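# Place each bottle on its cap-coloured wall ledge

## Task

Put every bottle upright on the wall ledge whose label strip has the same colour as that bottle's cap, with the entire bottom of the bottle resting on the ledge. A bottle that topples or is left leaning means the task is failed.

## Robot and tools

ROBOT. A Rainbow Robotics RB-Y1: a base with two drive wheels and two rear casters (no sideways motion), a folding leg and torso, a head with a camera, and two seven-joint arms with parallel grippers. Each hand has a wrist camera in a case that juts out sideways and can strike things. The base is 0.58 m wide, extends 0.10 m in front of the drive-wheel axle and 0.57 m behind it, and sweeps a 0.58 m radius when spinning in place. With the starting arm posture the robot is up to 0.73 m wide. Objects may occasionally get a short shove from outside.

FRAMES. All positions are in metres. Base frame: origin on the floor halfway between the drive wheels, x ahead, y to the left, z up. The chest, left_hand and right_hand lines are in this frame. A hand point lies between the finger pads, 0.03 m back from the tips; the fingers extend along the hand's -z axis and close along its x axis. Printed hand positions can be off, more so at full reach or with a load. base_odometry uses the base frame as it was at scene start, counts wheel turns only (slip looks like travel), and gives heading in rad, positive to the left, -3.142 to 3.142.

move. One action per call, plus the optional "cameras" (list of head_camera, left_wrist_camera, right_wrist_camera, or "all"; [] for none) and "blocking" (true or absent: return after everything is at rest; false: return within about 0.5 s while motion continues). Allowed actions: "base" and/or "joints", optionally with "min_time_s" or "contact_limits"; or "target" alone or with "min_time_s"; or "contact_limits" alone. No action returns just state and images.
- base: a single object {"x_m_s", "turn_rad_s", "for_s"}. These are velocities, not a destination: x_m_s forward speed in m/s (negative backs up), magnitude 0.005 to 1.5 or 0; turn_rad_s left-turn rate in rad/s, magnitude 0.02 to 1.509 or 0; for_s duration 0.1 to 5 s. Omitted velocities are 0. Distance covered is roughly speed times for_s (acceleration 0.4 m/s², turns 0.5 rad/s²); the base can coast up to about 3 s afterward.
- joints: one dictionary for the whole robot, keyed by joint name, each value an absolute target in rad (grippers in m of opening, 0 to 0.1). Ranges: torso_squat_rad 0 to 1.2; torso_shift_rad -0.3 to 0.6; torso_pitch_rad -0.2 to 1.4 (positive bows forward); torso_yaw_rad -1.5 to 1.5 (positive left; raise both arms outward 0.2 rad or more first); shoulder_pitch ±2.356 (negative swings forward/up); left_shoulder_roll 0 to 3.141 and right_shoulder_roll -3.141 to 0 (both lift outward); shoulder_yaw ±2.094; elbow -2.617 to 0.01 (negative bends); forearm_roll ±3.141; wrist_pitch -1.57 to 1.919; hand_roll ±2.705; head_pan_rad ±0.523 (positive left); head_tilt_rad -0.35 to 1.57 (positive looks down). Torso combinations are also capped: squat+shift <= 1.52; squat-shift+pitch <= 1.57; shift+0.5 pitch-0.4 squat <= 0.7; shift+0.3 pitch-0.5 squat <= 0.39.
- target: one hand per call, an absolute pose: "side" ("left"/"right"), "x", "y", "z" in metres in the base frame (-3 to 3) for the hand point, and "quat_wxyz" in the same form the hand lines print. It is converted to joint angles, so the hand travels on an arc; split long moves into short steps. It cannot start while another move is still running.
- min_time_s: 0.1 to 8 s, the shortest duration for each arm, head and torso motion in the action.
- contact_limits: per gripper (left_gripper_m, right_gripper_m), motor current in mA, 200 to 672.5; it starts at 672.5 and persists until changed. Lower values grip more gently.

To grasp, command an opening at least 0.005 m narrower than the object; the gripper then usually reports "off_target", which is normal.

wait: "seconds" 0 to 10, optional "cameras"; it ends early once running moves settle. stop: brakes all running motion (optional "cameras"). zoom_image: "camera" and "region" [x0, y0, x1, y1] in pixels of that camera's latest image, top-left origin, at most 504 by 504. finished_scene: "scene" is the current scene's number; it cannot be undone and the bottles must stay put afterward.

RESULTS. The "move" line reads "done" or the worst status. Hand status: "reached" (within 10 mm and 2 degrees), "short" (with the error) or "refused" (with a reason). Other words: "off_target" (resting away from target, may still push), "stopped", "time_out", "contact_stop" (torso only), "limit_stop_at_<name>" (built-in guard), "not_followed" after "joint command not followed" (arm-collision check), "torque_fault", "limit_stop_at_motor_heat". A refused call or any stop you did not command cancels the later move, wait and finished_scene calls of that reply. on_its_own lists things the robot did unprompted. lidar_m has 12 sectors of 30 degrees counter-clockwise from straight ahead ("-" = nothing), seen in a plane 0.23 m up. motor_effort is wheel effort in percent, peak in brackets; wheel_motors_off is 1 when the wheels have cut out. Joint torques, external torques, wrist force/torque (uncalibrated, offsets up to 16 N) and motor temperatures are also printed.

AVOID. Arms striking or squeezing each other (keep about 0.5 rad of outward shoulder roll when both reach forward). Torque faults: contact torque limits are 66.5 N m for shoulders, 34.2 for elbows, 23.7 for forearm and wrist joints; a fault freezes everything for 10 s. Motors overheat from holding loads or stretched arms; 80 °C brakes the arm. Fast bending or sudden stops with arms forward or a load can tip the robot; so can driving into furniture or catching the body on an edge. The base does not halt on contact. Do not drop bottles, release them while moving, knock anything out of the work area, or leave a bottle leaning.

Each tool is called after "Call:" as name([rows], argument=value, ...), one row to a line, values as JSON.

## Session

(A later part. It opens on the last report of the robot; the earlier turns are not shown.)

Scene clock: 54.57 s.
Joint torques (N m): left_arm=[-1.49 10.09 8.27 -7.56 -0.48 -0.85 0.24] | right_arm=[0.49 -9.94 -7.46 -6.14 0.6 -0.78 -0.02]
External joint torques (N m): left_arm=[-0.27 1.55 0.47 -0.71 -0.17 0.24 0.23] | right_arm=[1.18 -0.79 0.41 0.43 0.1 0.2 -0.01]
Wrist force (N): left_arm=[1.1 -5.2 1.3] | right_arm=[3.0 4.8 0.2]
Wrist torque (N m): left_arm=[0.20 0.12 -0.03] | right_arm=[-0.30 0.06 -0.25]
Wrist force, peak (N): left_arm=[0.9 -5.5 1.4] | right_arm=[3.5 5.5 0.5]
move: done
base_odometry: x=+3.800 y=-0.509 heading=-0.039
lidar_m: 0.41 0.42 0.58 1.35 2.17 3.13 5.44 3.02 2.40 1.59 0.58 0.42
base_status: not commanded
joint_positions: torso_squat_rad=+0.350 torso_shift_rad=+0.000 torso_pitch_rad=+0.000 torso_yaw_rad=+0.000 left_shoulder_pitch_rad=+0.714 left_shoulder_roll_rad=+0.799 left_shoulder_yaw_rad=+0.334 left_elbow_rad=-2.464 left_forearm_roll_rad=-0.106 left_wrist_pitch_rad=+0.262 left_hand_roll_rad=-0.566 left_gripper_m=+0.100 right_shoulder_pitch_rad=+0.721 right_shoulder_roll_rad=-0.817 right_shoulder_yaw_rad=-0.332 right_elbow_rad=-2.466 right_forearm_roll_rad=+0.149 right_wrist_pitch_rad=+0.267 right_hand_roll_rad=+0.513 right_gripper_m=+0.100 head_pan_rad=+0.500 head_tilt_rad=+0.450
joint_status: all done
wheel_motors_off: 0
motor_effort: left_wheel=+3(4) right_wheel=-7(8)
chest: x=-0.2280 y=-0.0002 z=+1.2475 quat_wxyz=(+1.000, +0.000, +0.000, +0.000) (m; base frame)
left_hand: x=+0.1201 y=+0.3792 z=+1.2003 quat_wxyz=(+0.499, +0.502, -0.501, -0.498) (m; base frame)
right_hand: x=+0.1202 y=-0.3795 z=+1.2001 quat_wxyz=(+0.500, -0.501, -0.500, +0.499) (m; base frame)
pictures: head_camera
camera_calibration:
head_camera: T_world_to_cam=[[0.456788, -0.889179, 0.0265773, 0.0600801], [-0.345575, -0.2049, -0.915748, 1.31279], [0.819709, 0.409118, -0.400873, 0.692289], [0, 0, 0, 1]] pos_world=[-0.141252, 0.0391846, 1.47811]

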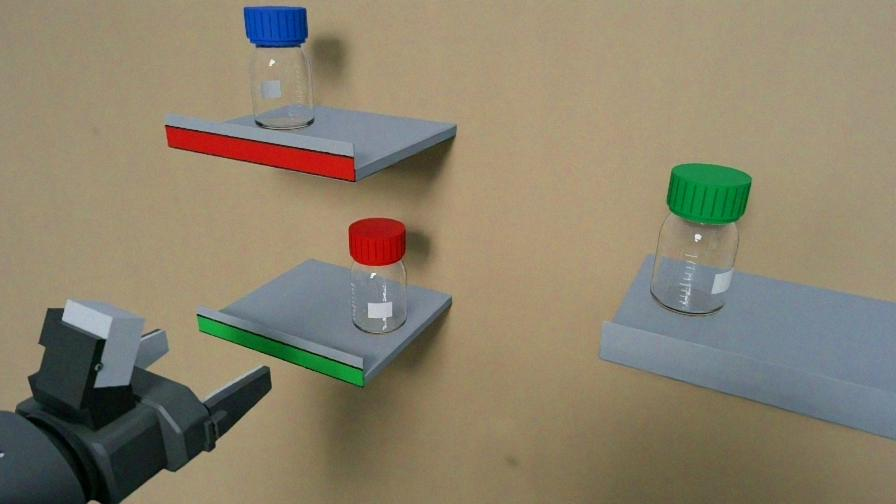

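Call:
move(joints={"head_pan_rad": -0.5, "head_tilt_rad": 0.4}, cameras=["head_camera"])

Call:
zoom_image(camera="head_camera", region=[420, 0, 760, 190])

Call:
zoom_image(camera="head_camera", region=[420, 190, 760, 380])

Scene clock: 61.83 s.
Joint torques (N m): left_arm=[-1.29 9.39 8.65 -7.48 -0.48 -1.05 0.2] | right_arm=[0.28 -10.51 -7.84 -5.92 0.46 -0.79 -0.14]
External joint torques (N m): left_arm=[-0.07 0.85 0.85 -0.62 -0.16 0.04 0.19] | right_arm=[0.98 -1.36 0.02 0.65 -0.05 0.19 -0.14]
Wrist force (N): left_arm=[1.0 -5.1 1.2] | right_arm=[3.4 5.2 0.9]
Wrist torque (N m): left_arm=[0.20 0.12 -0.03] | right_arm=[-0.37 0.14 -0.19]
Wrist force, peak (N): left_arm=[1.1 -5.5 1.0] | right_arm=[3.2 5.8 0.8]
move: done
base_odometry: x=+3.800 y=-0.509 heading=-0.039
lidar_m: 0.40 0.42 0.58 1.36 2.17 3.13 5.44 3.02 2.40 1.58 0.58 0.43
base_status: not commanded
joint_positions: torso_squat_rad=+0.350 torso_shift_rad=+0.000 torso_pitch_rad=+0.000 torso_yaw_rad=+0.000 left_shoulder_pitch_rad=+0.714 left_shoulder_roll_rad=+0.799 left_shoulder_yaw_rad=+0.334 left_elbow_rad=-2.464 left_forearm_roll_rad=-0.106 left_wrist_pitch_rad=+0.262 left_hand_roll_rad=-0.566 left_gripper_m=+0.100 right_shoulder_pitch_rad=+0.721 right_shoulder_roll_rad=-0.817 right_shoulder_yaw_rad=-0.332 right_elbow_rad=-2.466 right_forearm_roll_rad=+0.149 right_wrist_pitch_rad=+0.267 right_hand_roll_rad=+0.513 right_gripper_m=+0.100 head_pan_rad=-0.500 head_tilt_rad=+0.400
joint_status: all done
wheel_motors_off: 0
motor_effort: left_wheel=+3(4) right_wheel=-8(8)
chest: x=-0.2280 y=-0.0002 z=+1.2475 quat_wxyz=(+1.000, +0.000, +0.000, +0.000) (m; base frame)
left_hand: x=+0.1201 y=+0.3792 z=+1.2003 quat_wxyz=(+0.499, +0.502, -0.501, -0.498) (m; base frame)
right_hand: x=+0.1202 y=-0.3795 z=+1.2001 quat_wxyz=(+0.500, -0.501, -0.500, +0.499) (m; base frame)
pictures: head_camera
camera_calibration:
head_camera: T_world_to_cam=[[-0.502484, -0.864214, 0.02536, -0.13569], [-0.319238, 0.158197, -0.934377, 1.34538], [0.803491, -0.477606, -0.355381, 0.622769], [0, 0, 0, 1]] pos_world=[-0.139074, -0.0326631, 1.48186]

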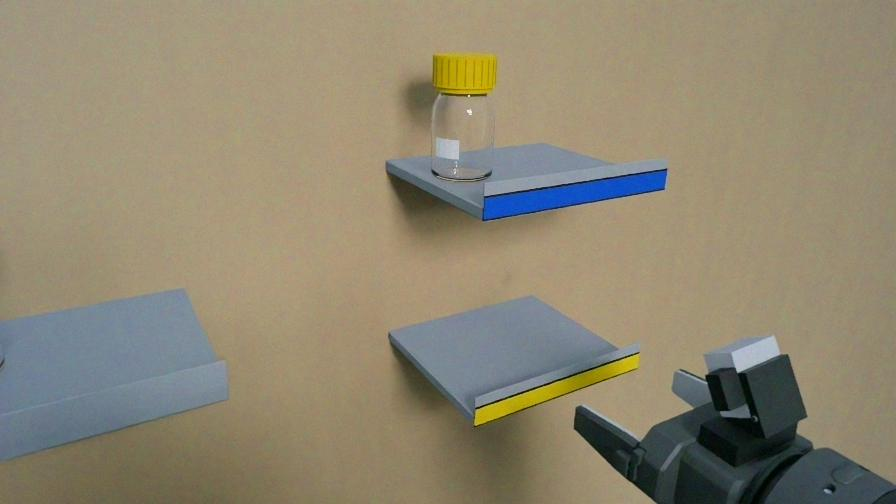

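Scaled by 1.482 from the camera's 896x504 image, which has a finer 1280x720 frame.

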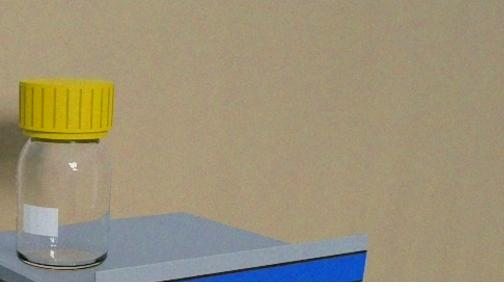

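Scaled by 1.482 from the camera's 896x504 image, which has a finer 1280x720 frame.

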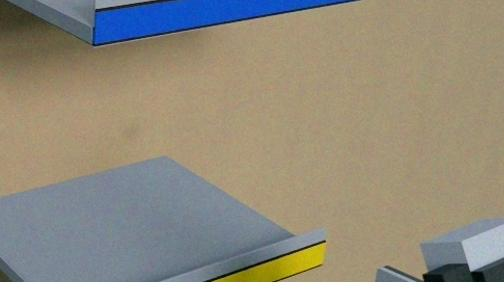

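Call:
move(target={"side": "right", "x": 0.13, "y": -0.335, "z": 1.395, "quat_wxyz": [0.5, -0.5, -0.5, 0.5]}, min_time_s=2.5, cameras=["right_wrist_camera", "head_camera"])

Scene clock: 66.03 s.
Joint torques (N m): left_arm=[-1.28 9.88 8.5 -7.49 -0.57 -1.11 0.25] | right_arm=[-1.08 -7.71 -8.69 2.92 0.88 -0.47 -0.09]
External joint torques (N m): left_arm=[-0.06 1.34 0.7 -0.64 -0.26 -0.02 0.24] | right_arm=[1.68 -1.19 -0.4 -0.49 -0.24 0.18 -0.09]
Wrist force (N): left_arm=[0.7 -5.3 1.2] | right_arm=[3.4 4.6 0.1]
Wrist torque (N m): left_arm=[0.22 0.10 -0.02] | right_arm=[-0.25 0.10 0.03]
Wrist force, peak (N): left_arm=[1.0 -5.6 1.4] | right_arm=[4.2 5.0 0.0]
move: short
base_odometry: x=+3.800 y=-0.509 heading=-0.039
lidar_m: 0.40 0.42 0.58 1.35 2.17 3.12 5.43 3.03 2.39 1.59 0.58 0.43
base_status: not commanded
joint_positions: torso_squat_rad=+0.350 torso_shift_rad=+0.000 torso_pitch_rad=+0.000 torso_yaw_rad=+0.000 left_shoulder_pitch_rad=+0.714 left_shoulder_roll_rad=+0.799 left_shoulder_yaw_rad=+0.334 left_elbow_rad=-2.464 left_forearm_roll_rad=-0.106 left_wrist_pitch_rad=+0.262 left_hand_roll_rad=-0.566 left_gripper_m=+0.100 right_shoulder_pitch_rad=+0.995 right_shoulder_roll_rad=-1.409 right_shoulder_yaw_rad=-1.317 right_elbow_rad=-2.617 right_forearm_roll_rad=-0.671 right_wrist_pitch_rad=+0.626 right_hand_roll_rad=+0.326 right_gripper_m=+0.100 head_pan_rad=-0.500 head_tilt_rad=+0.400
joint_status: all done
wheel_motors_off: 0
motor_effort: left_wheel=+3(4) right_wheel=-6(8)
chest: x=-0.2280 y=-0.0002 z=+1.2475 quat_wxyz=(+1.000, +0.000, +0.000, +0.000) (m; base frame)
left_hand: x=+0.1201 y=+0.3792 z=+1.2003 quat_wxyz=(+0.499, +0.502, -0.501, -0.498) (m; base frame)
right_hand: x=+0.1305 y=-0.3356 z=+1.3953 quat_wxyz=(+0.493, -0.473, -0.507, +0.526) (m; base frame)
right_hand_status: short (checked arc, as near as the solve gets, planned for 2.5 s): 1 mm and 4.4 deg off. The place is met; only the turn is off.
pictures: head_camera, right_wrist_camera
camera_calibration:
head_camera: T_world_to_cam=[[-0.502484, -0.864214, 0.02536, -0.13569], [-0.319238, 0.158197, -0.934377, 1.34538], [0.803491, -0.477606, -0.355381, 0.622769], [0, 0, 0, 1]] pos_world=[-0.139074, -0.0326631, 1.48186]
right_wrist_camera: T_world_to_cam=[[0.0516566, -0.997386, 0.0505252, -0.416694], [-0.526391, -0.0701871, -0.84734, 1.25448], [0.848672, 0.0171746, -0.528641, 0.704714], [0, 0, 0, 1]] pos_world=[0.0837991, -0.33966, 1.45656]

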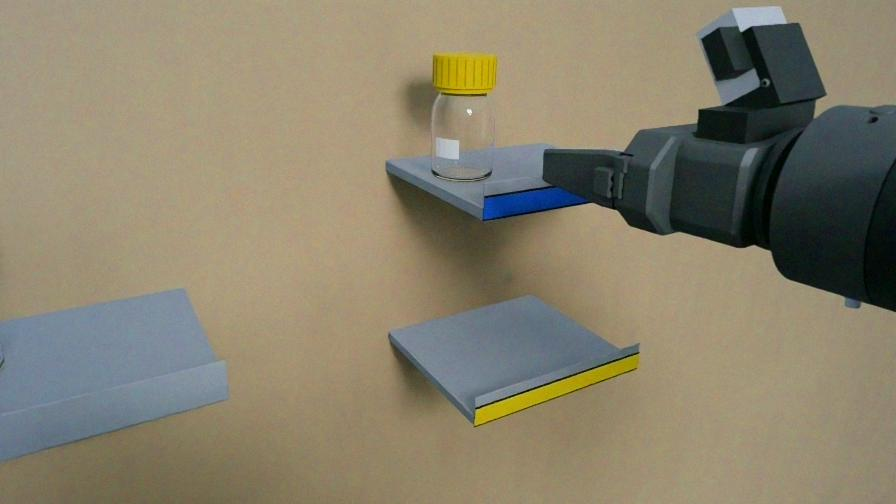

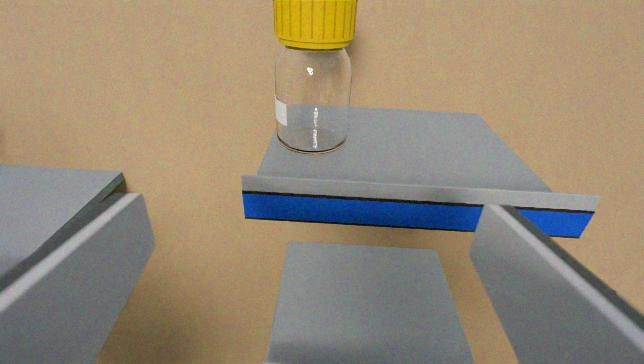

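Call:
move(target={"side": "right", "x": 0.24, "y": -0.33, "z": 1.397, "quat_wxyz": [0.5, -0.5, -0.5, 0.5]}, min_time_s=2, cameras=["right_wrist_camera", "head_camera"])

Scene clock: 69.53 s.
Joint torques (N m): left_arm=[-1.08 9.87 8.69 -7.47 -0.57 -0.92 0.14] | right_arm=[-11 -5.45 -6.7 3.42 1.15 0.59 0.05]
External joint torques (N m): left_arm=[0.14 1.33 0.89 -0.61 -0.25 0.17 0.12] | right_arm=[-0.94 -1.23 3.54 -0.28 -0.1 0.18 0.06]
Wrist force (N): left_arm=[0.9 -5.3 1.0] | right_arm=[2.9 5.0 0.8]
Wrist torque (N m): left_arm=[0.21 0.12 -0.02] | right_arm=[-0.30 0.06 0.02]
Wrist force, peak (N): left_arm=[0.7 -5.6 1.2] | right_arm=[3.5 5.3 0.6]
move: done
base_odometry: x=+3.800 y=-0.509 heading=-0.039
lidar_m: 0.40 0.42 0.58 1.35 2.16 3.13 5.43 3.03 2.39 1.60 0.58 0.42
base_status: not commanded
joint_positions: torso_squat_rad=+0.350 torso_shift_rad=+0.000 torso_pitch_rad=+0.000 torso_yaw_rad=+0.000 left_shoulder_pitch_rad=+0.714 left_shoulder_roll_rad=+0.799 left_shoulder_yaw_rad=+0.333 left_elbow_rad=-2.464 left_forearm_roll_rad=-0.106 left_wrist_pitch_rad=+0.262 left_hand_roll_rad=-0.566 left_gripper_m=+0.100 right_shoulder_pitch_rad=+0.971 right_shoulder_roll_rad=-1.909 right_shoulder_yaw_rad=-1.094 right_elbow_rad=-2.316 right_forearm_roll_rad=-0.185 right_wrist_pitch_rad=+0.743 right_hand_roll_rad=-0.206 right_gripper_m=+0.100 head_pan_rad=-0.500 head_tilt_rad=+0.400
joint_status: all done
wheel_motors_off: 0
motor_effort: left_wheel=+4(4) right_wheel=-7(8)
chest: x=-0.2280 y=-0.0002 z=+1.2475 quat_wxyz=(+1.000, +0.000, +0.000, +0.000) (m; base frame)
left_hand: x=+0.1201 y=+0.3792 z=+1.2003 quat_wxyz=(+0.499, +0.502, -0.501, -0.498) (m; base frame)
right_hand: x=+0.2398 y=-0.3298 z=+1.3973 quat_wxyz=(+0.500, -0.499, -0.500, +0.501) (m; base frame)
right_hand_status: reached (checked arc, planned for 2.0 s): 0 mm and 0.2 deg off.
pictures: head_camera, right_wrist_camera
camera_calibration:
head_camera: T_world_to_cam=[[-0.502484, -0.864214, 0.02536, -0.13569], [-0.319238, 0.158197, -0.934377, 1.34538], [0.803491, -0.477606, -0.355381, 0.622769], [0, 0, 0, 1]] pos_world=[-0.139074, -0.0326631, 1.48186]
right_wrist_camera: T_world_to_cam=[[-0.0151147, -0.998548, 0.0517072, -0.402776], [-0.49854, -0.0373007, -0.866064, 1.34438], [0.866735, -0.0388684, -0.497252, 0.546219], [0, 0, 0, 1]] pos_world=[0.190709, -0.330814, 1.45675]

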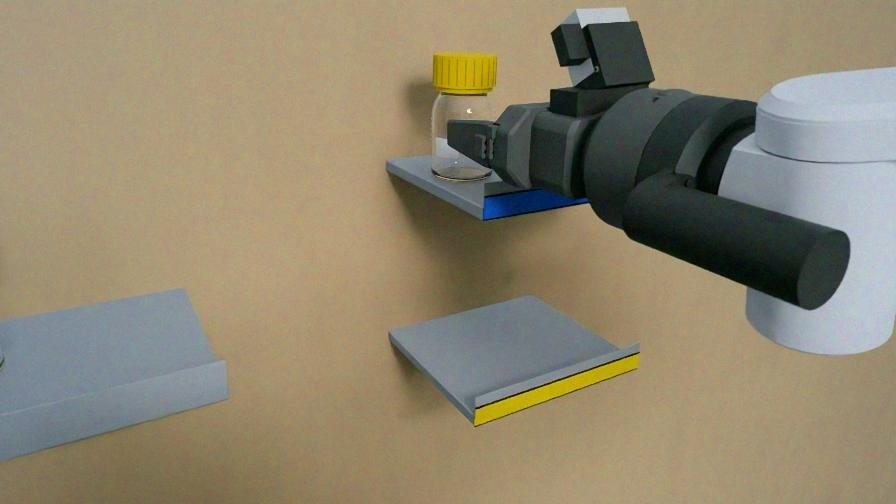

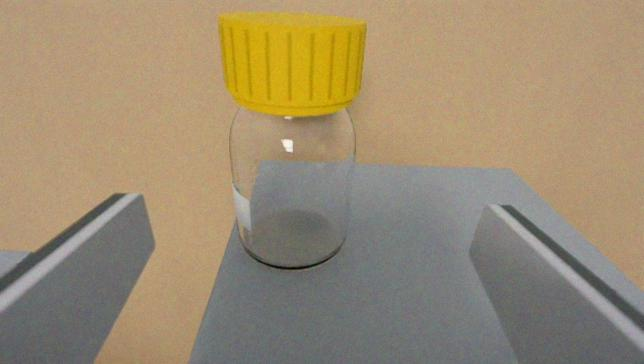

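Call:
move(target={"side": "right", "x": 0.335, "y": -0.3255, "z": 1.396, "quat_wxyz": [0.5, -0.5, -0.5, 0.5]}, min_time_s=2, cameras=["right_wrist_camera", "head_camera"])

Scene clock: 72.87 s.
Joint torques (N m): left_arm=[-1.26 9.9 8.81 -7.63 -0.55 -1.06 0.18] | right_arm=[-13.09 -2.15 -7.23 4.31 0.82 0.51 0.03]
External joint torques (N m): left_arm=[-0.03 1.36 1.01 -0.77 -0.24 0.03 0.17] | right_arm=[2.68 -1.56 3.47 -0.53 -0.15 -0.39 0.03]
Wrist force (N): left_arm=[1.0 -5.0 1.2] | right_arm=[2.9 2.2 1.5]
Wrist torque (N m): left_arm=[0.17 0.13 -0.03] | right_arm=[-0.17 0.10 -0.06]
Wrist force, peak (N): left_arm=[1.1 -5.7 1.0] | right_arm=[3.1 5.6 0.5]
move: done
base_odometry: x=+3.800 y=-0.509 heading=-0.039
lidar_m: 0.40 0.42 0.59 1.34 2.17 3.13 5.44 3.03 2.39 1.59 0.57 0.42
base_status: not commanded
joint_positions: torso_squat_rad=+0.350 torso_shift_rad=+0.000 torso_pitch_rad=+0.000 torso_yaw_rad=+0.000 left_shoulder_pitch_rad=+0.714 left_shoulder_roll_rad=+0.799 left_shoulder_yaw_rad=+0.334 left_elbow_rad=-2.464 left_forearm_roll_rad=-0.106 left_wrist_pitch_rad=+0.262 left_hand_roll_rad=-0.566 left_gripper_m=+0.100 right_shoulder_pitch_rad=+1.058 right_shoulder_roll_rad=-2.256 right_shoulder_yaw_rad=-1.062 right_elbow_rad=-1.929 right_forearm_roll_rad=-0.050 right_wrist_pitch_rad=+0.650 right_hand_roll_rad=-0.469 right_gripper_m=+0.100 head_pan_rad=-0.500 head_tilt_rad=+0.400
joint_status: all done
wheel_motors_off: 0
motor_effort: left_wheel=+4(4) right_wheel=-6(8)
chest: x=-0.2280 y=-0.0002 z=+1.2475 quat_wxyz=(+1.000, +0.000, +0.000, +0.000) (m; base frame)
left_hand: x=+0.1201 y=+0.3792 z=+1.2003 quat_wxyz=(+0.499, +0.502, -0.501, -0.498) (m; base frame)
right_hand: x=+0.3341 y=-0.3253 z=+1.3964 quat_wxyz=(+0.500, -0.500, -0.499, +0.500) (m; base frame)
right_hand_status: reached (checked arc, planned for 2.0 s): 1 mm and 0.1 deg off.
pictures: head_camera, right_wrist_camera
camera_calibration:
head_camera: T_world_to_cam=[[-0.502484, -0.864214, 0.02536, -0.13569], [-0.319238, 0.158197, -0.934377, 1.34538], [0.803491, -0.477606, -0.355381, 0.622769], [0, 0, 0, 1]] pos_world=[-0.139074, -0.0326631, 1.48186]
right_wrist_camera: T_world_to_cam=[[-0.0176092, -0.99849, 0.052043, -0.396378], [-0.497756, -0.0363879, -0.866553, 1.39152], [0.867138, -0.0411641, -0.496364, 0.462157], [0, 0, 0, 1]] pos_world=[0.284905, -0.32612, 1.45585]

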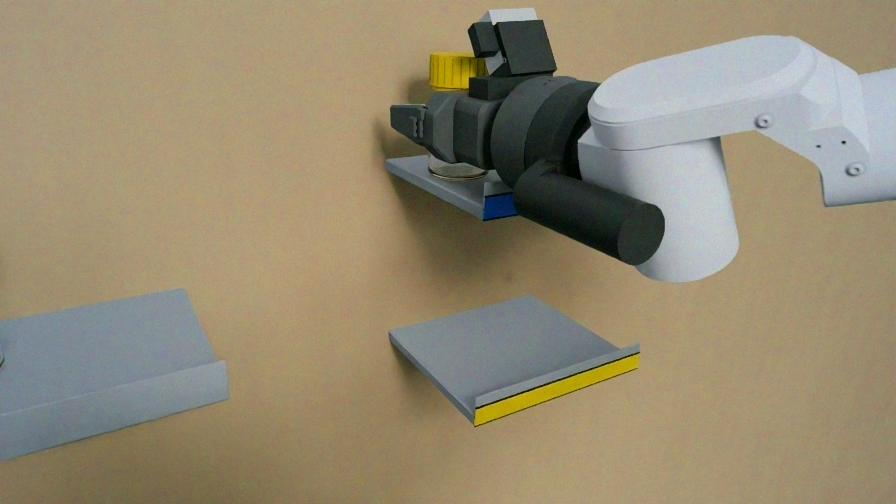

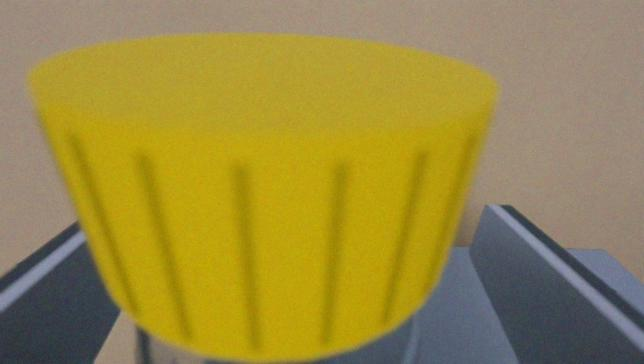

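Call:
move(target={"side": "right", "x": 0.337, "y": -0.321, "z": 1.396, "quat_wxyz": [0.5, -0.5, -0.5, 0.5]}, min_time_s=1, cameras=["right_wrist_camera"])

Call:
move(joints={"right_gripper_m": 0.068}, contact_limits={"right_gripper_m": 350}, cameras=["right_wrist_camera", "head_camera"])

Scene clock: 75.47 s.
Joint torques (N m): left_arm=[-1.31 9.96 8.61 -7.57 -0.48 -1.06 0.16] | right_arm=[-12.05 -2.62 -10.04 4.29 0.8 0.8 -0.14]
External joint torques (N m): left_arm=[-0.08 1.42 0.81 -0.72 -0.16 0.03 0.15] | right_arm=[3.95 -2.25 0.62 -0.6 -0.18 -0.12 -0.14]
Wrist force (N): left_arm=[0.8 -5.3 1.1] | right_arm=[2.0 2.4 2.2]
Wrist torque (N m): left_arm=[0.21 0.09 -0.04] | right_arm=[-0.18 0.00 -0.05]
Wrist force, peak (N): left_arm=[0.9 -5.6 1.1] | right_arm=[4.3 2.7 3.0]
move: done
base_odometry: x=+3.800 y=-0.509 heading=-0.039
lidar_m: 0.40 0.42 0.59 1.35 2.17 3.13 5.44 3.02 2.39 1.58 0.58 0.43
base_status: not commanded
joint_positions: torso_squat_rad=+0.350 torso_shift_rad=+0.000 torso_pitch_rad=+0.000 torso_yaw_rad=+0.000 left_shoulder_pitch_rad=+0.714 left_shoulder_roll_rad=+0.799 left_shoulder_yaw_rad=+0.333 left_elbow_rad=-2.464 left_forearm_roll_rad=-0.106 left_wrist_pitch_rad=+0.262 left_hand_roll_rad=-0.566 left_gripper_m=+0.100 right_shoulder_pitch_rad=+1.061 right_shoulder_roll_rad=-2.273 right_shoulder_yaw_rad=-1.066 right_elbow_rad=-1.923 right_forearm_roll_rad=-0.048 right_wrist_pitch_rad=+0.659 right_hand_roll_rad=-0.478 right_gripper_m=+0.100 head_pan_rad=-0.500 head_tilt_rad=+0.400
joint_status: all done
wheel_motors_off: 0
motor_effort: left_wheel=+4(4) right_wheel=-7(8)
chest: x=-0.2280 y=-0.0002 z=+1.2475 quat_wxyz=(+1.000, +0.000, +0.000, +0.000) (m; base frame)
left_hand: x=+0.1201 y=+0.3792 z=+1.2003 quat_wxyz=(+0.499, +0.502, -0.501, -0.498) (m; base frame)
right_hand: x=+0.3368 y=-0.3211 z=+1.3964 quat_wxyz=(+0.500, -0.500, -0.500, +0.500) (m; base frame)
right_hand_status: reached (checked arc, planned for 1.0 s): 0 mm and 0.0 deg off.
pictures: right_wrist_camera
camera_calibration:
right_wrist_camera: T_world_to_cam=[[-0.0170007, -0.998541, 0.0512509, -0.391269], [-0.495775, -0.0360946, -0.867701, 1.39408], [0.868285, -0.0401605, -0.494438, 0.457208], [0, 0, 0, 1]] pos_world=[0.28751, -0.322017, 1.45576]

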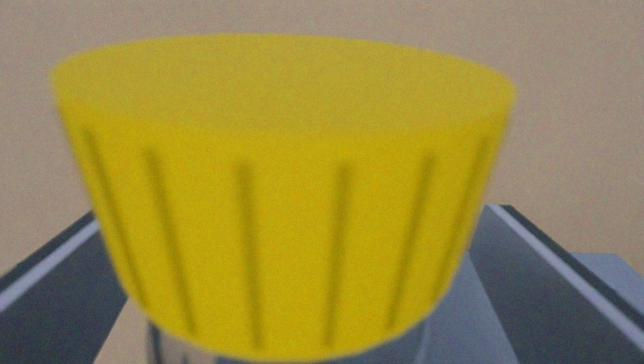

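Scene clock: 76.30 s.
Joint torques (N m): left_arm=[-1.18 9.76 8.85 -7.49 -0.59 -0.94 0.18] | right_arm=[-12.12 -2.43 -9.84 4.25 0.83 0.87 -0.14]
External joint torques (N m): left_arm=[0.04 1.22 1.06 -0.63 -0.28 0.15 0.17] | right_arm=[3.88 -2.06 0.82 -0.63 -0.15 -0.05 -0.13]
Wrist force (N): left_arm=[0.9 -5.3 1.4] | right_arm=[3.1 1.7 2.5]
Wrist torque (N m): left_arm=[0.20 0.11 -0.02] | right_arm=[-0.15 0.11 0.01]
Wrist force, peak (N): left_arm=[1.0 -5.6 1.1] | right_arm=[3.4 2.1 2.9]
move: done
base_odometry: x=+3.800 y=-0.509 heading=-0.039
lidar_m: 0.40 0.42 0.58 1.35 2.16 3.13 5.43 3.03 2.39 1.58 0.57 0.42
base_status: not commanded
joint_positions: torso_squat_rad=+0.350 torso_shift_rad=+0.000 torso_pitch_rad=+0.000 torso_yaw_rad=+0.000 left_shoulder_pitch_rad=+0.714 left_shoulder_roll_rad=+0.799 left_shoulder_yaw_rad=+0.334 left_elbow_rad=-2.464 left_forearm_roll_rad=-0.106 left_wrist_pitch_rad=+0.262 left_hand_roll_rad=-0.566 left_gripper_m=+0.100 right_shoulder_pitch_rad=+1.061 right_shoulder_roll_rad=-2.273 right_shoulder_yaw_rad=-1.066 right_elbow_rad=-1.923 right_forearm_roll_rad=-0.048 right_wrist_pitch_rad=+0.659 right_hand_roll_rad=-0.478 right_gripper_m=+0.068 head_pan_rad=-0.500 head_tilt_rad=+0.400
joint_status: all done
wheel_motors_off: 0
motor_effort: left_wheel=+4(4) right_wheel=-7(8)
contact_limits: right_gripper_m 350 mA
chest: x=-0.2280 y=-0.0002 z=+1.2475 quat_wxyz=(+1.000, +0.000, +0.000, +0.000) (m; base frame)
left_hand: x=+0.1201 y=+0.3792 z=+1.2003 quat_wxyz=(+0.499, +0.502, -0.501, -0.498) (m; base frame)
right_hand: x=+0.3368 y=-0.3211 z=+1.3964 quat_wxyz=(+0.500, -0.500, -0.500, +0.500) (m; base frame)
pictures: head_camera, right_wrist_camera
camera_calibration:
head_camera: T_world_to_cam=[[-0.502503, -0.864205, 0.025314, -0.135625], [-0.319137, 0.158196, -0.934412, 1.34545], [0.803519, -0.477623, -0.355294, 0.622643], [0, 0, 0, 1]] pos_world=[-0.139074, -0.0326631, 1.48186]
right_wrist_camera: T_world_to_cam=[[-0.0170007, -0.998541, 0.0512509, -0.391269], [-0.495775, -0.0360946, -0.867701, 1.39408], [0.868285, -0.0401605, -0.494438, 0.457208], [0, 0, 0, 1]] pos_world=[0.28751, -0.322017, 1.45576]

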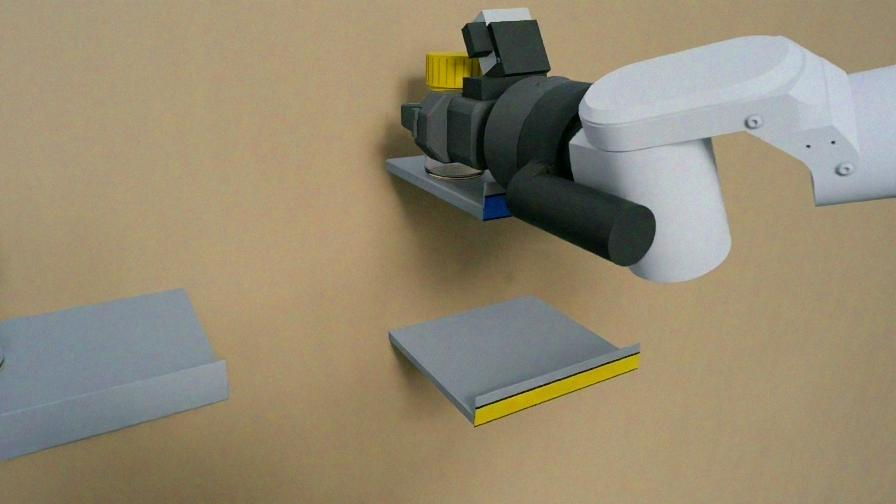

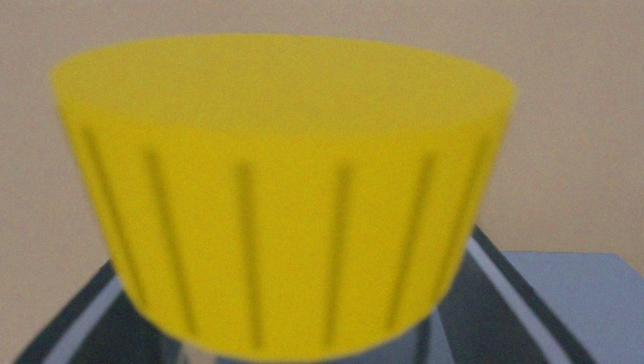

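Call:
move(joints={"right_gripper_m": 0.042}, cameras=["right_wrist_camera"])

Scene clock: 77.53 s.
Joint torques (N m): left_arm=[-0.84 9.96 8.6 -7.64 -0.58 -0.93 0.14] | right_arm=[-12.29 -1.55 -9.34 4.48 0.63 0.94 -0.15]
External joint torques (N m): left_arm=[0.39 1.41 0.8 -0.78 -0.27 0.16 0.13] | right_arm=[3.71 -1.19 1.33 -0.41 -0.35 0.02 -0.15]
Wrist force (N): left_arm=[0.7 -5.2 1.2] | right_arm=[4.7 2.0 1.3]
Wrist torque (N m): left_arm=[0.20 0.09 -0.03] | right_arm=[-0.17 0.19 -0.09]
Wrist force, peak (N): left_arm=[0.9 -5.5 1.2] | right_arm=[5.3 2.3 0.7]
move: off_target
base_odometry: x=+3.800 y=-0.509 heading=-0.039
lidar_m: 0.40 0.43 0.59 1.35 2.16 3.13 5.43 3.02 2.40 1.59 0.58 0.42
base_status: not commanded
joint_positions: torso_squat_rad=+0.350 torso_shift_rad=+0.000 torso_pitch_rad=+0.000 torso_yaw_rad=+0.000 left_shoulder_pitch_rad=+0.714 left_shoulder_roll_rad=+0.799 left_shoulder_yaw_rad=+0.334 left_elbow_rad=-2.464 left_forearm_roll_rad=-0.106 left_wrist_pitch_rad=+0.262 left_hand_roll_rad=-0.566 left_gripper_m=+0.100 right_shoulder_pitch_rad=+1.061 right_shoulder_roll_rad=-2.273 right_shoulder_yaw_rad=-1.066 right_elbow_rad=-1.923 right_forearm_roll_rad=-0.048 right_wrist_pitch_rad=+0.659 right_hand_roll_rad=-0.478 right_gripper_m=+0.056 head_pan_rad=-0.500 head_tilt_rad=+0.400
joint_status: right_gripper_m off_target (ended at +0.056, target +0.042)
wheel_motors_off: 0
motor_effort: left_wheel=+4(4) right_wheel=-7(8)
contact_limits: right_gripper_m 350 mA
chest: x=-0.2280 y=-0.0002 z=+1.2475 quat_wxyz=(+1.000, +0.000, +0.000, +0.000) (m; base frame)
left_hand: x=+0.1201 y=+0.3792 z=+1.2003 quat_wxyz=(+0.499, +0.502, -0.501, -0.498) (m; base frame)
right_hand: x=+0.3368 y=-0.3209 z=+1.3964 quat_wxyz=(+0.500, -0.500, -0.500, +0.500) (m; base frame)
pictures: right_wrist_camera
camera_calibration:
right_wrist_camera: T_world_to_cam=[[-0.0166796, -0.998538, 0.0514138, -0.391397], [-0.495771, -0.0363952, -0.86769, 1.39397], [0.868293, -0.0399622, -0.494439, 0.457279], [0, 0, 0, 1]] pos_world=[0.287511, -0.321817, 1.45576]

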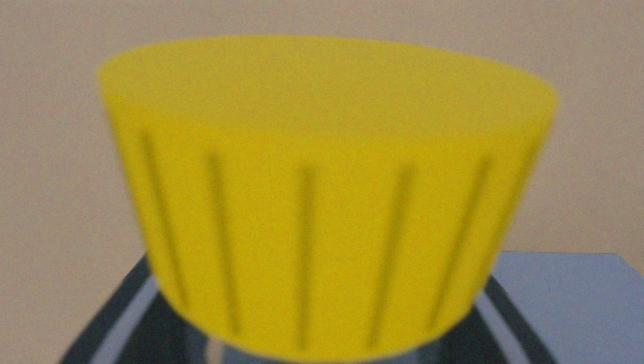

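Call:
move(target={"side": "right", "x": 0.335, "y": -0.321, "z": 1.43, "quat_wxyz": [0.5, -0.5, -0.5, 0.5]}, min_time_s=1.5, cameras=["right_wrist_camera", "head_camera"])

Scene clock: 80.03 s.
Joint torques (N m): left_arm=[-1.01 9.65 8.55 -7.45 -0.49 -0.96 0.15] | right_arm=[-16.99 -0.77 -7.78 5.49 0.92 0.54 0.14]
External joint torques (N m): left_arm=[0.21 1.11 0.76 -0.6 -0.17 0.14 0.13] | right_arm=[-1.36 0.98 2.84 0.21 -0.06 -0.15 0.15]
Wrist force (N): left_arm=[0.8 -5.1 1.1] | right_arm=[3.6 6.3 0.8]
Wrist torque (N m): left_arm=[0.19 0.10 -0.03] | right_arm=[-0.30 0.17 -0.24]
Wrist force, peak (N): left_arm=[0.9 -5.5 1.2] | right_arm=[3.7 6.9 1.0]
move: done
base_odometry: x=+3.800 y=-0.509 heading=-0.039
lidar_m: 0.40 0.42 0.58 1.35 2.17 3.13 5.44 3.03 2.40 1.60 0.59 0.42
base_status: not commanded
joint_positions: torso_squat_rad=+0.350 torso_shift_rad=+0.000 torso_pitch_rad=+0.000 torso_yaw_rad=+0.000 left_shoulder_pitch_rad=+0.714 left_shoulder_roll_rad=+0.799 left_shoulder_yaw_rad=+0.334 left_elbow_rad=-2.464 left_forearm_roll_rad=-0.106 left_wrist_pitch_rad=+0.262 left_hand_roll_rad=-0.566 left_gripper_m=+0.100 right_shoulder_pitch_rad=+0.958 right_shoulder_roll_rad=-2.261 right_shoulder_yaw_rad=-1.052 right_elbow_rad=-1.891 right_forearm_roll_rad=-0.202 right_wrist_pitch_rad=+0.609 right_hand_roll_rad=-0.350 right_gripper_m=+0.056 head_pan_rad=-0.500 head_tilt_rad=+0.400
joint_status: all done
wheel_motors_off: 0
motor_effort: left_wheel=+3(4) right_wheel=-7(8)
contact_limits: right_gripper_m 350 mA
chest: x=-0.2280 y=-0.0002 z=+1.2475 quat_wxyz=(+1.000, +0.000, +0.000, +0.000) (m; base frame)
left_hand: x=+0.1201 y=+0.3792 z=+1.2003 quat_wxyz=(+0.499, +0.502, -0.501, -0.498) (m; base frame)
right_hand: x=+0.3350 y=-0.3207 z=+1.4299 quat_wxyz=(+0.499, -0.500, -0.501, +0.500) (m; base frame)
right_hand_status: reached (checked arc, planned for 1.5 s): 0 mm and 0.1 deg off.
pictures: head_camera, right_wrist_camera
camera_calibration:
head_camera: T_world_to_cam=[[-0.502503, -0.864205, 0.025314, -0.135625], [-0.319137, 0.158196, -0.934412, 1.34545], [0.803519, -0.477623, -0.355294, 0.622643], [0, 0, 0, 1]] pos_world=[-0.139074, -0.0326631, 1.48186]
right_wrist_camera: T_world_to_cam=[[-0.0157714, -0.99857, 0.051079, -0.392814], [-0.494771, -0.0365986, -0.868252, 1.42251], [0.86888, -0.038966, -0.493487, 0.474179], [0, 0, 0, 1]] pos_world=[0.285615, -0.321714, 1.48916]

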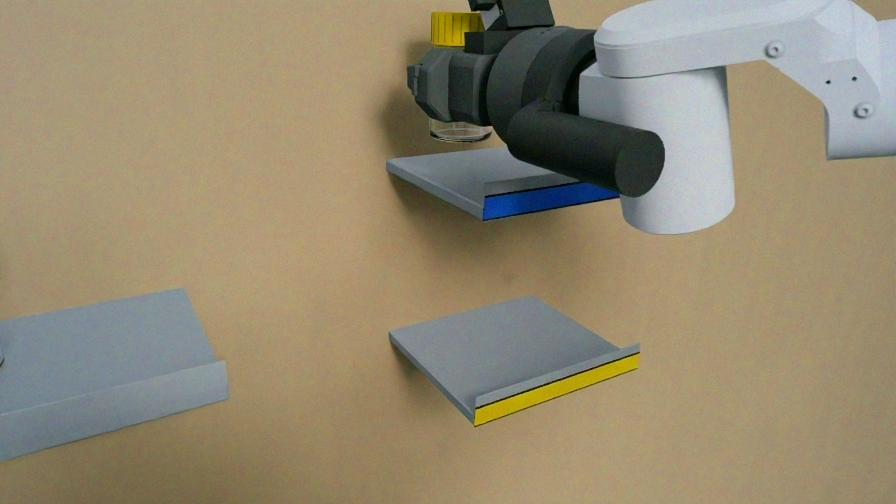

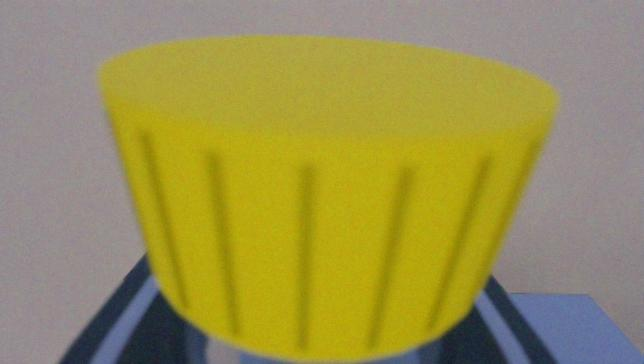

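Call:
zoom_image(camera="head_camera", region=[370, 0, 700, 230])

Scaled by 1.527 from the camera's 896x504 image, which has a finer 1280x720 frame.

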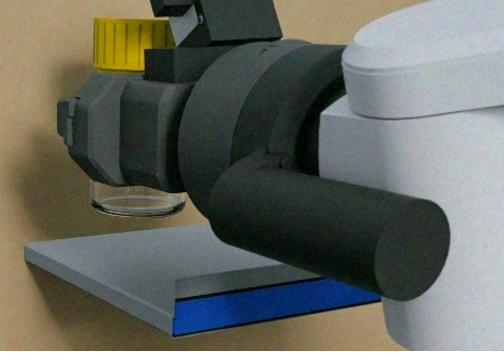

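Call:
move(target={"side": "right", "x": 0.24, "y": -0.325, "z": 1.432, "quat_wxyz": [0.5, -0.5, -0.5, 0.5]}, min_time_s=1.5, cameras=[])

Call:
move(target={"side": "right", "x": 0.16, "y": -0.34, "z": 1.425, "quat_wxyz": [0.5, -0.5, -0.5, 0.5]}, min_time_s=1.5, cameras=["head_camera"])

Scene clock: 83.77 s.
Joint torques (N m): left_arm=[-1.14 10.13 8.47 -7.49 -0.53 -1.11 0.21] | right_arm=[-11.67 -5.89 -10.76 3.95 1.15 0.29 0.24]
External joint torques (N m): left_arm=[0.09 1.59 0.67 -0.64 -0.21 -0.02 0.2] | right_arm=[-1.56 -0.04 -0.59 -0.35 -0.15 0.15 0.25]
Wrist force (N): left_arm=[0.9 -4.9 1.3] | right_arm=[3.7 6.2 0.6]
Wrist torque (N m): left_arm=[0.16 0.11 -0.03] | right_arm=[-0.27 0.21 -0.18]
Wrist force, peak (N): left_arm=[1.2 -5.5 1.3] | right_arm=[4.0 6.8 0.4]
move: done
base_odometry: x=+3.800 y=-0.509 heading=-0.039
lidar_m: 0.40 0.42 0.58 1.35 2.16 3.12 5.44 3.03 2.39 1.58 0.58 0.42
base_status: not commanded
joint_positions: torso_squat_rad=+0.350 torso_shift_rad=+0.000 torso_pitch_rad=+0.000 torso_yaw_rad=+0.000 left_shoulder_pitch_rad=+0.714 left_shoulder_roll_rad=+0.799 left_shoulder_yaw_rad=+0.333 left_elbow_rad=-2.464 left_forearm_roll_rad=-0.106 left_wrist_pitch_rad=+0.262 left_hand_roll_rad=-0.566 left_gripper_m=+0.100 right_shoulder_pitch_rad=+0.828 right_shoulder_roll_rad=-1.919 right_shoulder_yaw_rad=-1.079 right_elbow_rad=-2.277 right_forearm_roll_rad=-0.370 right_wrist_pitch_rad=+0.741 right_hand_roll_rad=-0.069 right_gripper_m=+0.056 head_pan_rad=-0.500 head_tilt_rad=+0.400
joint_status: all done
wheel_motors_off: 0
motor_effort: left_wheel=+4(4) right_wheel=-6(8)
contact_limits: right_gripper_m 350 mA
chest: x=-0.2280 y=-0.0002 z=+1.2475 quat_wxyz=(+1.000, +0.000, +0.000, +0.000) (m; base frame)
left_hand: x=+0.1201 y=+0.3792 z=+1.2003 quat_wxyz=(+0.499, +0.502, -0.501, -0.498) (m; base frame)
right_hand: x=+0.2407 y=-0.3246 z=+1.4311 quat_wxyz=(+0.499, -0.500, -0.501, +0.499) (m; base frame)
right_hand_status: reached (checked arc, planned for 1.5 s): 1 mm and 0.2 deg off.
pictures: none
No camera images: "cameras" was empty.

Scene clock: 85.60 s.
Joint torques (N m): left_arm=[-1.05 9.94 8.86 -7.57 -0.54 -1.02 0.12] | right_arm=[-7.06 -7.83 -9.62 3.09 1.43 -0.39 0.04]
External joint torques (N m): left_arm=[0.17 1.4 1.07 -0.71 -0.23 0.07 0.11] | right_arm=[-1.92 0.3 -0.84 -0.61 0.07 0.09 0.05]
Wrist force (N): left_arm=[1.1 -5.1 1.0] | right_arm=[2.8 5.8 0.8]
Wrist torque (N m): left_arm=[0.18 0.13 -0.04] | right_arm=[-0.23 0.03 -0.22]
Wrist force, peak (N): left_arm=[1.0 -5.6 1.4] | right_arm=[2.9 7.5 0.8]
move: done
base_odometry: x=+3.800 y=-0.509 heading=-0.039
lidar_m: 0.40 0.42 0.59 1.35 2.16 3.12 5.43 3.03 2.39 1.59 0.58 0.42
base_status: not commanded
joint_positions: torso_squat_rad=+0.350 torso_shift_rad=+0.000 torso_pitch_rad=+0.000 torso_yaw_rad=+0.000 left_shoulder_pitch_rad=+0.714 left_shoulder_roll_rad=+0.799 left_shoulder_yaw_rad=+0.334 left_elbow_rad=-2.464 left_forearm_roll_rad=-0.106 left_wrist_pitch_rad=+0.262 left_hand_roll_rad=-0.566 left_gripper_m=+0.100 right_shoulder_pitch_rad=+0.805 right_shoulder_roll_rad=-1.563 right_shoulder_yaw_rad=-1.201 right_elbow_rad=-2.532 right_forearm_roll_rad=-0.601 right_wrist_pitch_rad=+0.780 right_hand_roll_rad=+0.244 right_gripper_m=+0.056 head_pan_rad=-0.500 head_tilt_rad=+0.400
joint_status: all done
wheel_motors_off: 0
motor_effort: left_wheel=+4(4) right_wheel=-7(8)
contact_limits: right_gripper_m 350 mA
chest: x=-0.2280 y=-0.0002 z=+1.2475 quat_wxyz=(+1.000, +0.000, +0.000, +0.000) (m; base frame)
left_hand: x=+0.1201 y=+0.3792 z=+1.2003 quat_wxyz=(+0.499, +0.502, -0.501, -0.498) (m; base frame)
right_hand: x=+0.1602 y=-0.3397 z=+1.4247 quat_wxyz=(+0.499, -0.501, -0.501, +0.498) (m; base frame)
right_hand_status: reached (checked arc, planned for 1.5 s): 0 mm and 0.3 deg off.
pictures: head_camera
camera_calibration:
head_camera: T_world_to_cam=[[-0.502503, -0.864205, 0.025314, -0.135625], [-0.319137, 0.158196, -0.934412, 1.34545], [0.803519, -0.477623, -0.355294, 0.622643], [0, 0, 0, 1]] pos_world=[-0.139074, -0.0326631, 1.48186]

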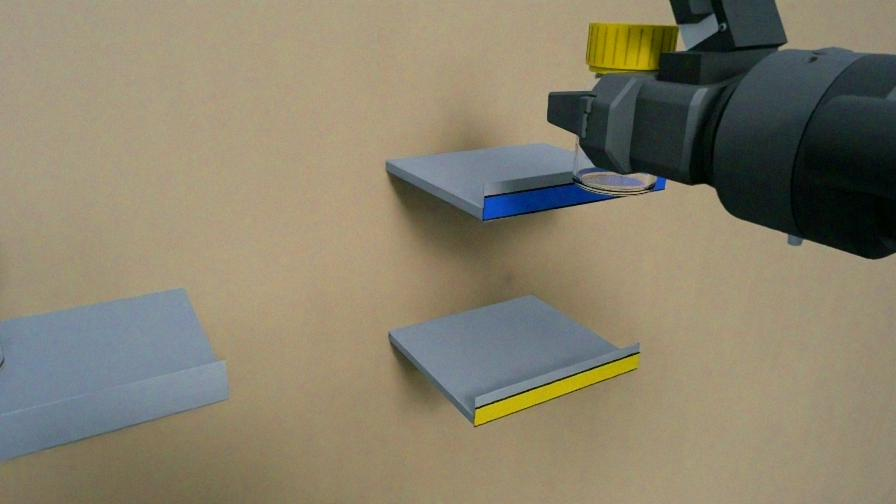

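Call:
move(target={"side": "right", "x": 0.155, "y": -0.36, "z": 1.36, "quat_wxyz": [0.5, -0.5, -0.5, 0.5]}, min_time_s=1.5, cameras=[])

Call:
move(target={"side": "right", "x": 0.155, "y": -0.38, "z": 1.30, "quat_wxyz": [0.5, -0.5, -0.5, 0.5]}, min_time_s=1.5, cameras=["head_camera"])

Scene clock: 92.93 s.
Joint torques (N m): left_arm=[-1.11 9.76 8.48 -7.58 -0.48 -1.06 0.39] | right_arm=[-2.81 -8.46 -6.76 0.94 1.26 -0.49 -0.1]
External joint torques (N m): left_arm=[0.12 1.22 0.68 -0.72 -0.17 0.04 0.38] | right_arm=[1.3 0.04 2.43 -0.28 0.08 -0.17 -0.09]
Wrist force (N): left_arm=[0.8 -5.1 1.3] | right_arm=[2.8 6.1 0.9]
Wrist torque (N m): left_arm=[0.20 0.12 -0.03] | right_arm=[-0.29 0.01 0.02]
Wrist force, peak (N): left_arm=[1.3 -5.5 1.5] | right_arm=[3.6 6.7 0.6]
move: done
base_odometry: x=+3.800 y=-0.509 heading=-0.039
lidar_m: 0.40 0.42 0.58 1.35 2.16 3.13 5.43 3.03 2.40 1.59 0.58 0.43
base_status: not commanded
joint_positions: torso_squat_rad=+0.350 torso_shift_rad=+0.000 torso_pitch_rad=+0.000 torso_yaw_rad=+0.000 left_shoulder_pitch_rad=+0.714 left_shoulder_roll_rad=+0.799 left_shoulder_yaw_rad=+0.334 left_elbow_rad=-2.464 left_forearm_roll_rad=-0.106 left_wrist_pitch_rad=+0.262 left_hand_roll_rad=-0.566 left_gripper_m=+0.100 right_shoulder_pitch_rad=+0.829 right_shoulder_roll_rad=-1.421 right_shoulder_yaw_rad=-0.938 right_elbow_rad=-2.574 right_forearm_roll_rad=-0.271 right_wrist_pitch_rad=+0.654 right_hand_roll_rad=+0.160 right_gripper_m=+0.056 head_pan_rad=-0.500 head_tilt_rad=+0.400
joint_status: all done
wheel_motors_off: 0
motor_effort: left_wheel=+4(4) right_wheel=-8(8)
contact_limits: right_gripper_m 350 mA
chest: x=-0.2280 y=-0.0002 z=+1.2475 quat_wxyz=(+1.000, +0.000, +0.000, +0.000) (m; base frame)
left_hand: x=+0.1201 y=+0.3792 z=+1.2003 quat_wxyz=(+0.499, +0.502, -0.501, -0.498) (m; base frame)
right_hand: x=+0.1550 y=-0.3598 z=+1.3602 quat_wxyz=(+0.500, -0.500, -0.500, +0.501) (m; base frame)
right_hand_status: reached (checked arc, planned for 1.5 s): 0 mm and 0.1 deg off.
pictures: none
No camera images: "cameras" was empty.

Scene clock: 94.77 s.
Joint torques (N m): left_arm=[-1.37 9.71 8.7 -7.61 -0.48 -1.1 0.2] | right_arm=[-5.36 -9.6 -6.88 -1.27 1.24 -0.26 -0.28]
External joint torques (N m): left_arm=[-0.14 1.17 0.9 -0.75 -0.17 -0.01 0.19] | right_arm=[-1.75 0.15 2.66 0.32 0.26 -0.02 -0.27]
Wrist force (N): left_arm=[0.8 -5.2 1.1] | right_arm=[2.1 5.9 1.3]
Wrist torque (N m): left_arm=[0.20 0.09 -0.02] | right_arm=[-0.20 -0.11 0.05]
Wrist force, peak (N): left_arm=[1.0 -5.4 1.1] | right_arm=[3.4 6.5 0.9]
move: done
base_odometry: x=+3.800 y=-0.509 heading=-0.039
lidar_m: 0.41 0.42 0.59 1.35 2.16 3.14 5.44 3.03 2.39 1.59 0.59 0.42
base_status: not commanded
joint_positions: torso_squat_rad=+0.350 torso_shift_rad=+0.000 torso_pitch_rad=+0.000 torso_yaw_rad=+0.000 left_shoulder_pitch_rad=+0.714 left_shoulder_roll_rad=+0.799 left_shoulder_yaw_rad=+0.334 left_elbow_rad=-2.464 left_forearm_roll_rad=-0.106 left_wrist_pitch_rad=+0.262 left_hand_roll_rad=-0.566 left_gripper_m=+0.100 right_shoulder_pitch_rad=+0.759 right_shoulder_roll_rad=-1.286 right_shoulder_yaw_rad=-0.631 right_elbow_rad=-2.521 right_forearm_roll_rad=+0.036 right_wrist_pitch_rad=+0.530 right_hand_roll_rad=+0.120 right_gripper_m=+0.056 head_pan_rad=-0.500 head_tilt_rad=+0.400
joint_status: all done
wheel_motors_off: 0
motor_effort: left_wheel=+4(4) right_wheel=-6(9)
contact_limits: right_gripper_m 350 mA
chest: x=-0.2280 y=-0.0002 z=+1.2475 quat_wxyz=(+1.000, +0.000, +0.000, +0.000) (m; base frame)
left_hand: x=+0.1201 y=+0.3792 z=+1.2003 quat_wxyz=(+0.499, +0.502, -0.501, -0.498) (m; base frame)
right_hand: x=+0.1550 y=-0.3799 z=+1.2999 quat_wxyz=(+0.500, -0.500, -0.500, +0.501) (m; base frame)
right_hand_status: reached (checked arc, planned for 1.5 s): 0 mm and 0.1 deg off.
pictures: head_camera
camera_calibration:
head_camera: T_world_to_cam=[[-0.502503, -0.864205, 0.025314, -0.135625], [-0.319137, 0.158196, -0.934412, 1.34545], [0.803519, -0.477623, -0.355294, 0.622643], [0, 0, 0, 1]] pos_world=[-0.139074, -0.0326631, 1.48186]

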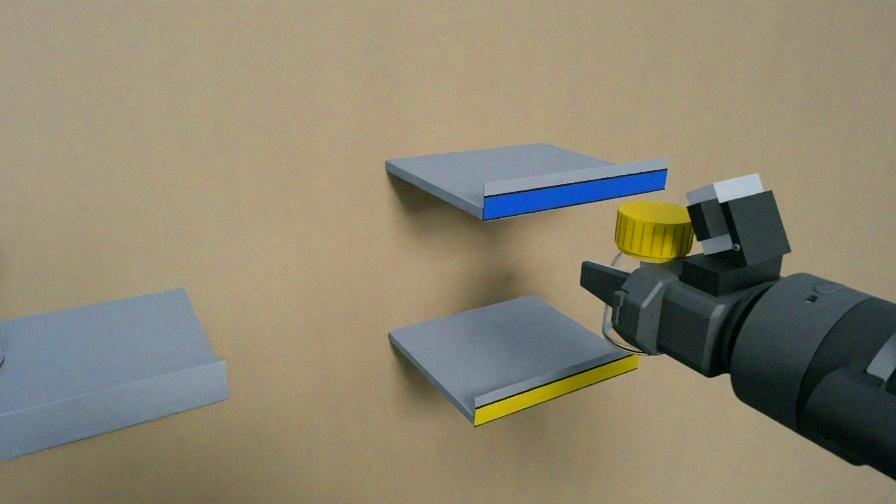

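Call:
move(target={"side": "right", "x": 0.155, "y": -0.395, "z": 1.235, "quat_wxyz": [0.5, -0.5, -0.5, 0.5]}, min_time_s=1.5, cameras=["head_camera", "right_wrist_camera"])

Call:
zoom_image(camera="head_camera", region=[370, 120, 800, 440])

Scene clock: 97.13 s.
Joint torques (N m): left_arm=[-1.47 10 8.85 -7.56 -0.5 -1.08 0.1] | right_arm=[-4.95 -11.44 -6.88 -3.96 0.72 -0.53 0.24]
External joint torques (N m): left_arm=[-0.24 1.46 1.05 -0.7 -0.18 0.01 0.08] | right_arm=[-1.77 -0.63 2.6 0.4 0 -0.25 0.25]
Wrist force (N): left_arm=[0.8 -5.3 1.3] | right_arm=[2.4 5.7 0.7]
Wrist torque (N m): left_arm=[0.19 0.11 -0.01] | right_arm=[-0.21 -0.06 -0.27]
Wrist force, peak (N): left_arm=[1.2 -5.5 1.4] | right_arm=[3.0 6.9 0.7]
move: done
base_odometry: x=+3.800 y=-0.509 heading=-0.039
lidar_m: 0.41 0.42 0.59 1.35 2.16 3.13 5.43 3.04 2.39 1.59 0.57 0.42
base_status: not commanded
joint_positions: torso_squat_rad=+0.350 torso_shift_rad=+0.000 torso_pitch_rad=+0.000 torso_yaw_rad=+0.000 left_shoulder_pitch_rad=+0.714 left_shoulder_roll_rad=+0.799 left_shoulder_yaw_rad=+0.334 left_elbow_rad=-2.464 left_forearm_roll_rad=-0.106 left_wrist_pitch_rad=+0.262 left_hand_roll_rad=-0.566 left_gripper_m=+0.100 right_shoulder_pitch_rad=+0.661 right_shoulder_roll_rad=-1.101 right_shoulder_yaw_rad=-0.372 right_elbow_rad=-2.407 right_forearm_roll_rad=+0.281 right_wrist_pitch_rad=+0.383 right_hand_roll_rad=+0.143 right_gripper_m=+0.056 head_pan_rad=-0.500 head_tilt_rad=+0.400
joint_status: all done
wheel_motors_off: 0
motor_effort: left_wheel=+4(4) right_wheel=-7(8)
contact_limits: right_gripper_m 350 mA
chest: x=-0.2280 y=-0.0002 z=+1.2475 quat_wxyz=(+1.000, +0.000, +0.000, +0.000) (m; base frame)
left_hand: x=+0.1201 y=+0.3792 z=+1.2003 quat_wxyz=(+0.499, +0.502, -0.501, -0.498) (m; base frame)
right_hand: x=+0.1549 y=-0.3950 z=+1.2349 quat_wxyz=(+0.500, -0.500, -0.500, +0.500) (m; base frame)
right_hand_status: reached (checked arc, planned for 1.5 s): 0 mm and 0.0 deg off.
pictures: head_camera, right_wrist_camera
camera_calibration:
head_camera: T_world_to_cam=[[-0.502503, -0.864205, 0.025314, -0.135625], [-0.319137, 0.158196, -0.934412, 1.34545], [0.803519, -0.477623, -0.355294, 0.622643], [0, 0, 0, 1]] pos_world=[-0.139074, -0.0326631, 1.48186]
right_wrist_camera: T_world_to_cam=[[-0.0169931, -0.998514, 0.051771, -0.460544], [-0.496993, -0.0364935, -0.866987, 1.16028], [0.867588, -0.0404626, -0.495635, 0.533796], [0, 0, 0, 1]] pos_world=[0.105708, -0.395918, 1.29435]

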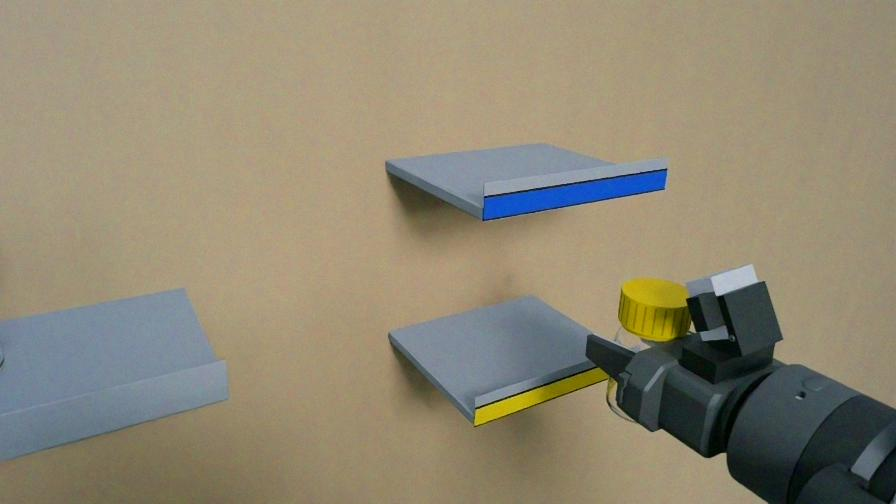

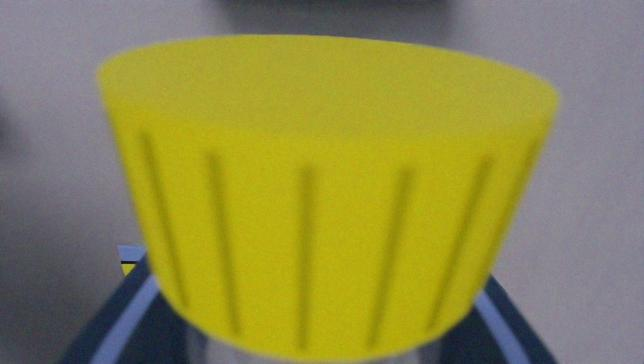

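Scaled by 1.172 from the camera's 896x504 image, which has a finer 1280x720 frame.

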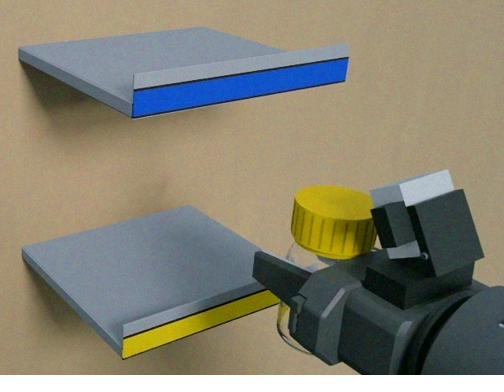

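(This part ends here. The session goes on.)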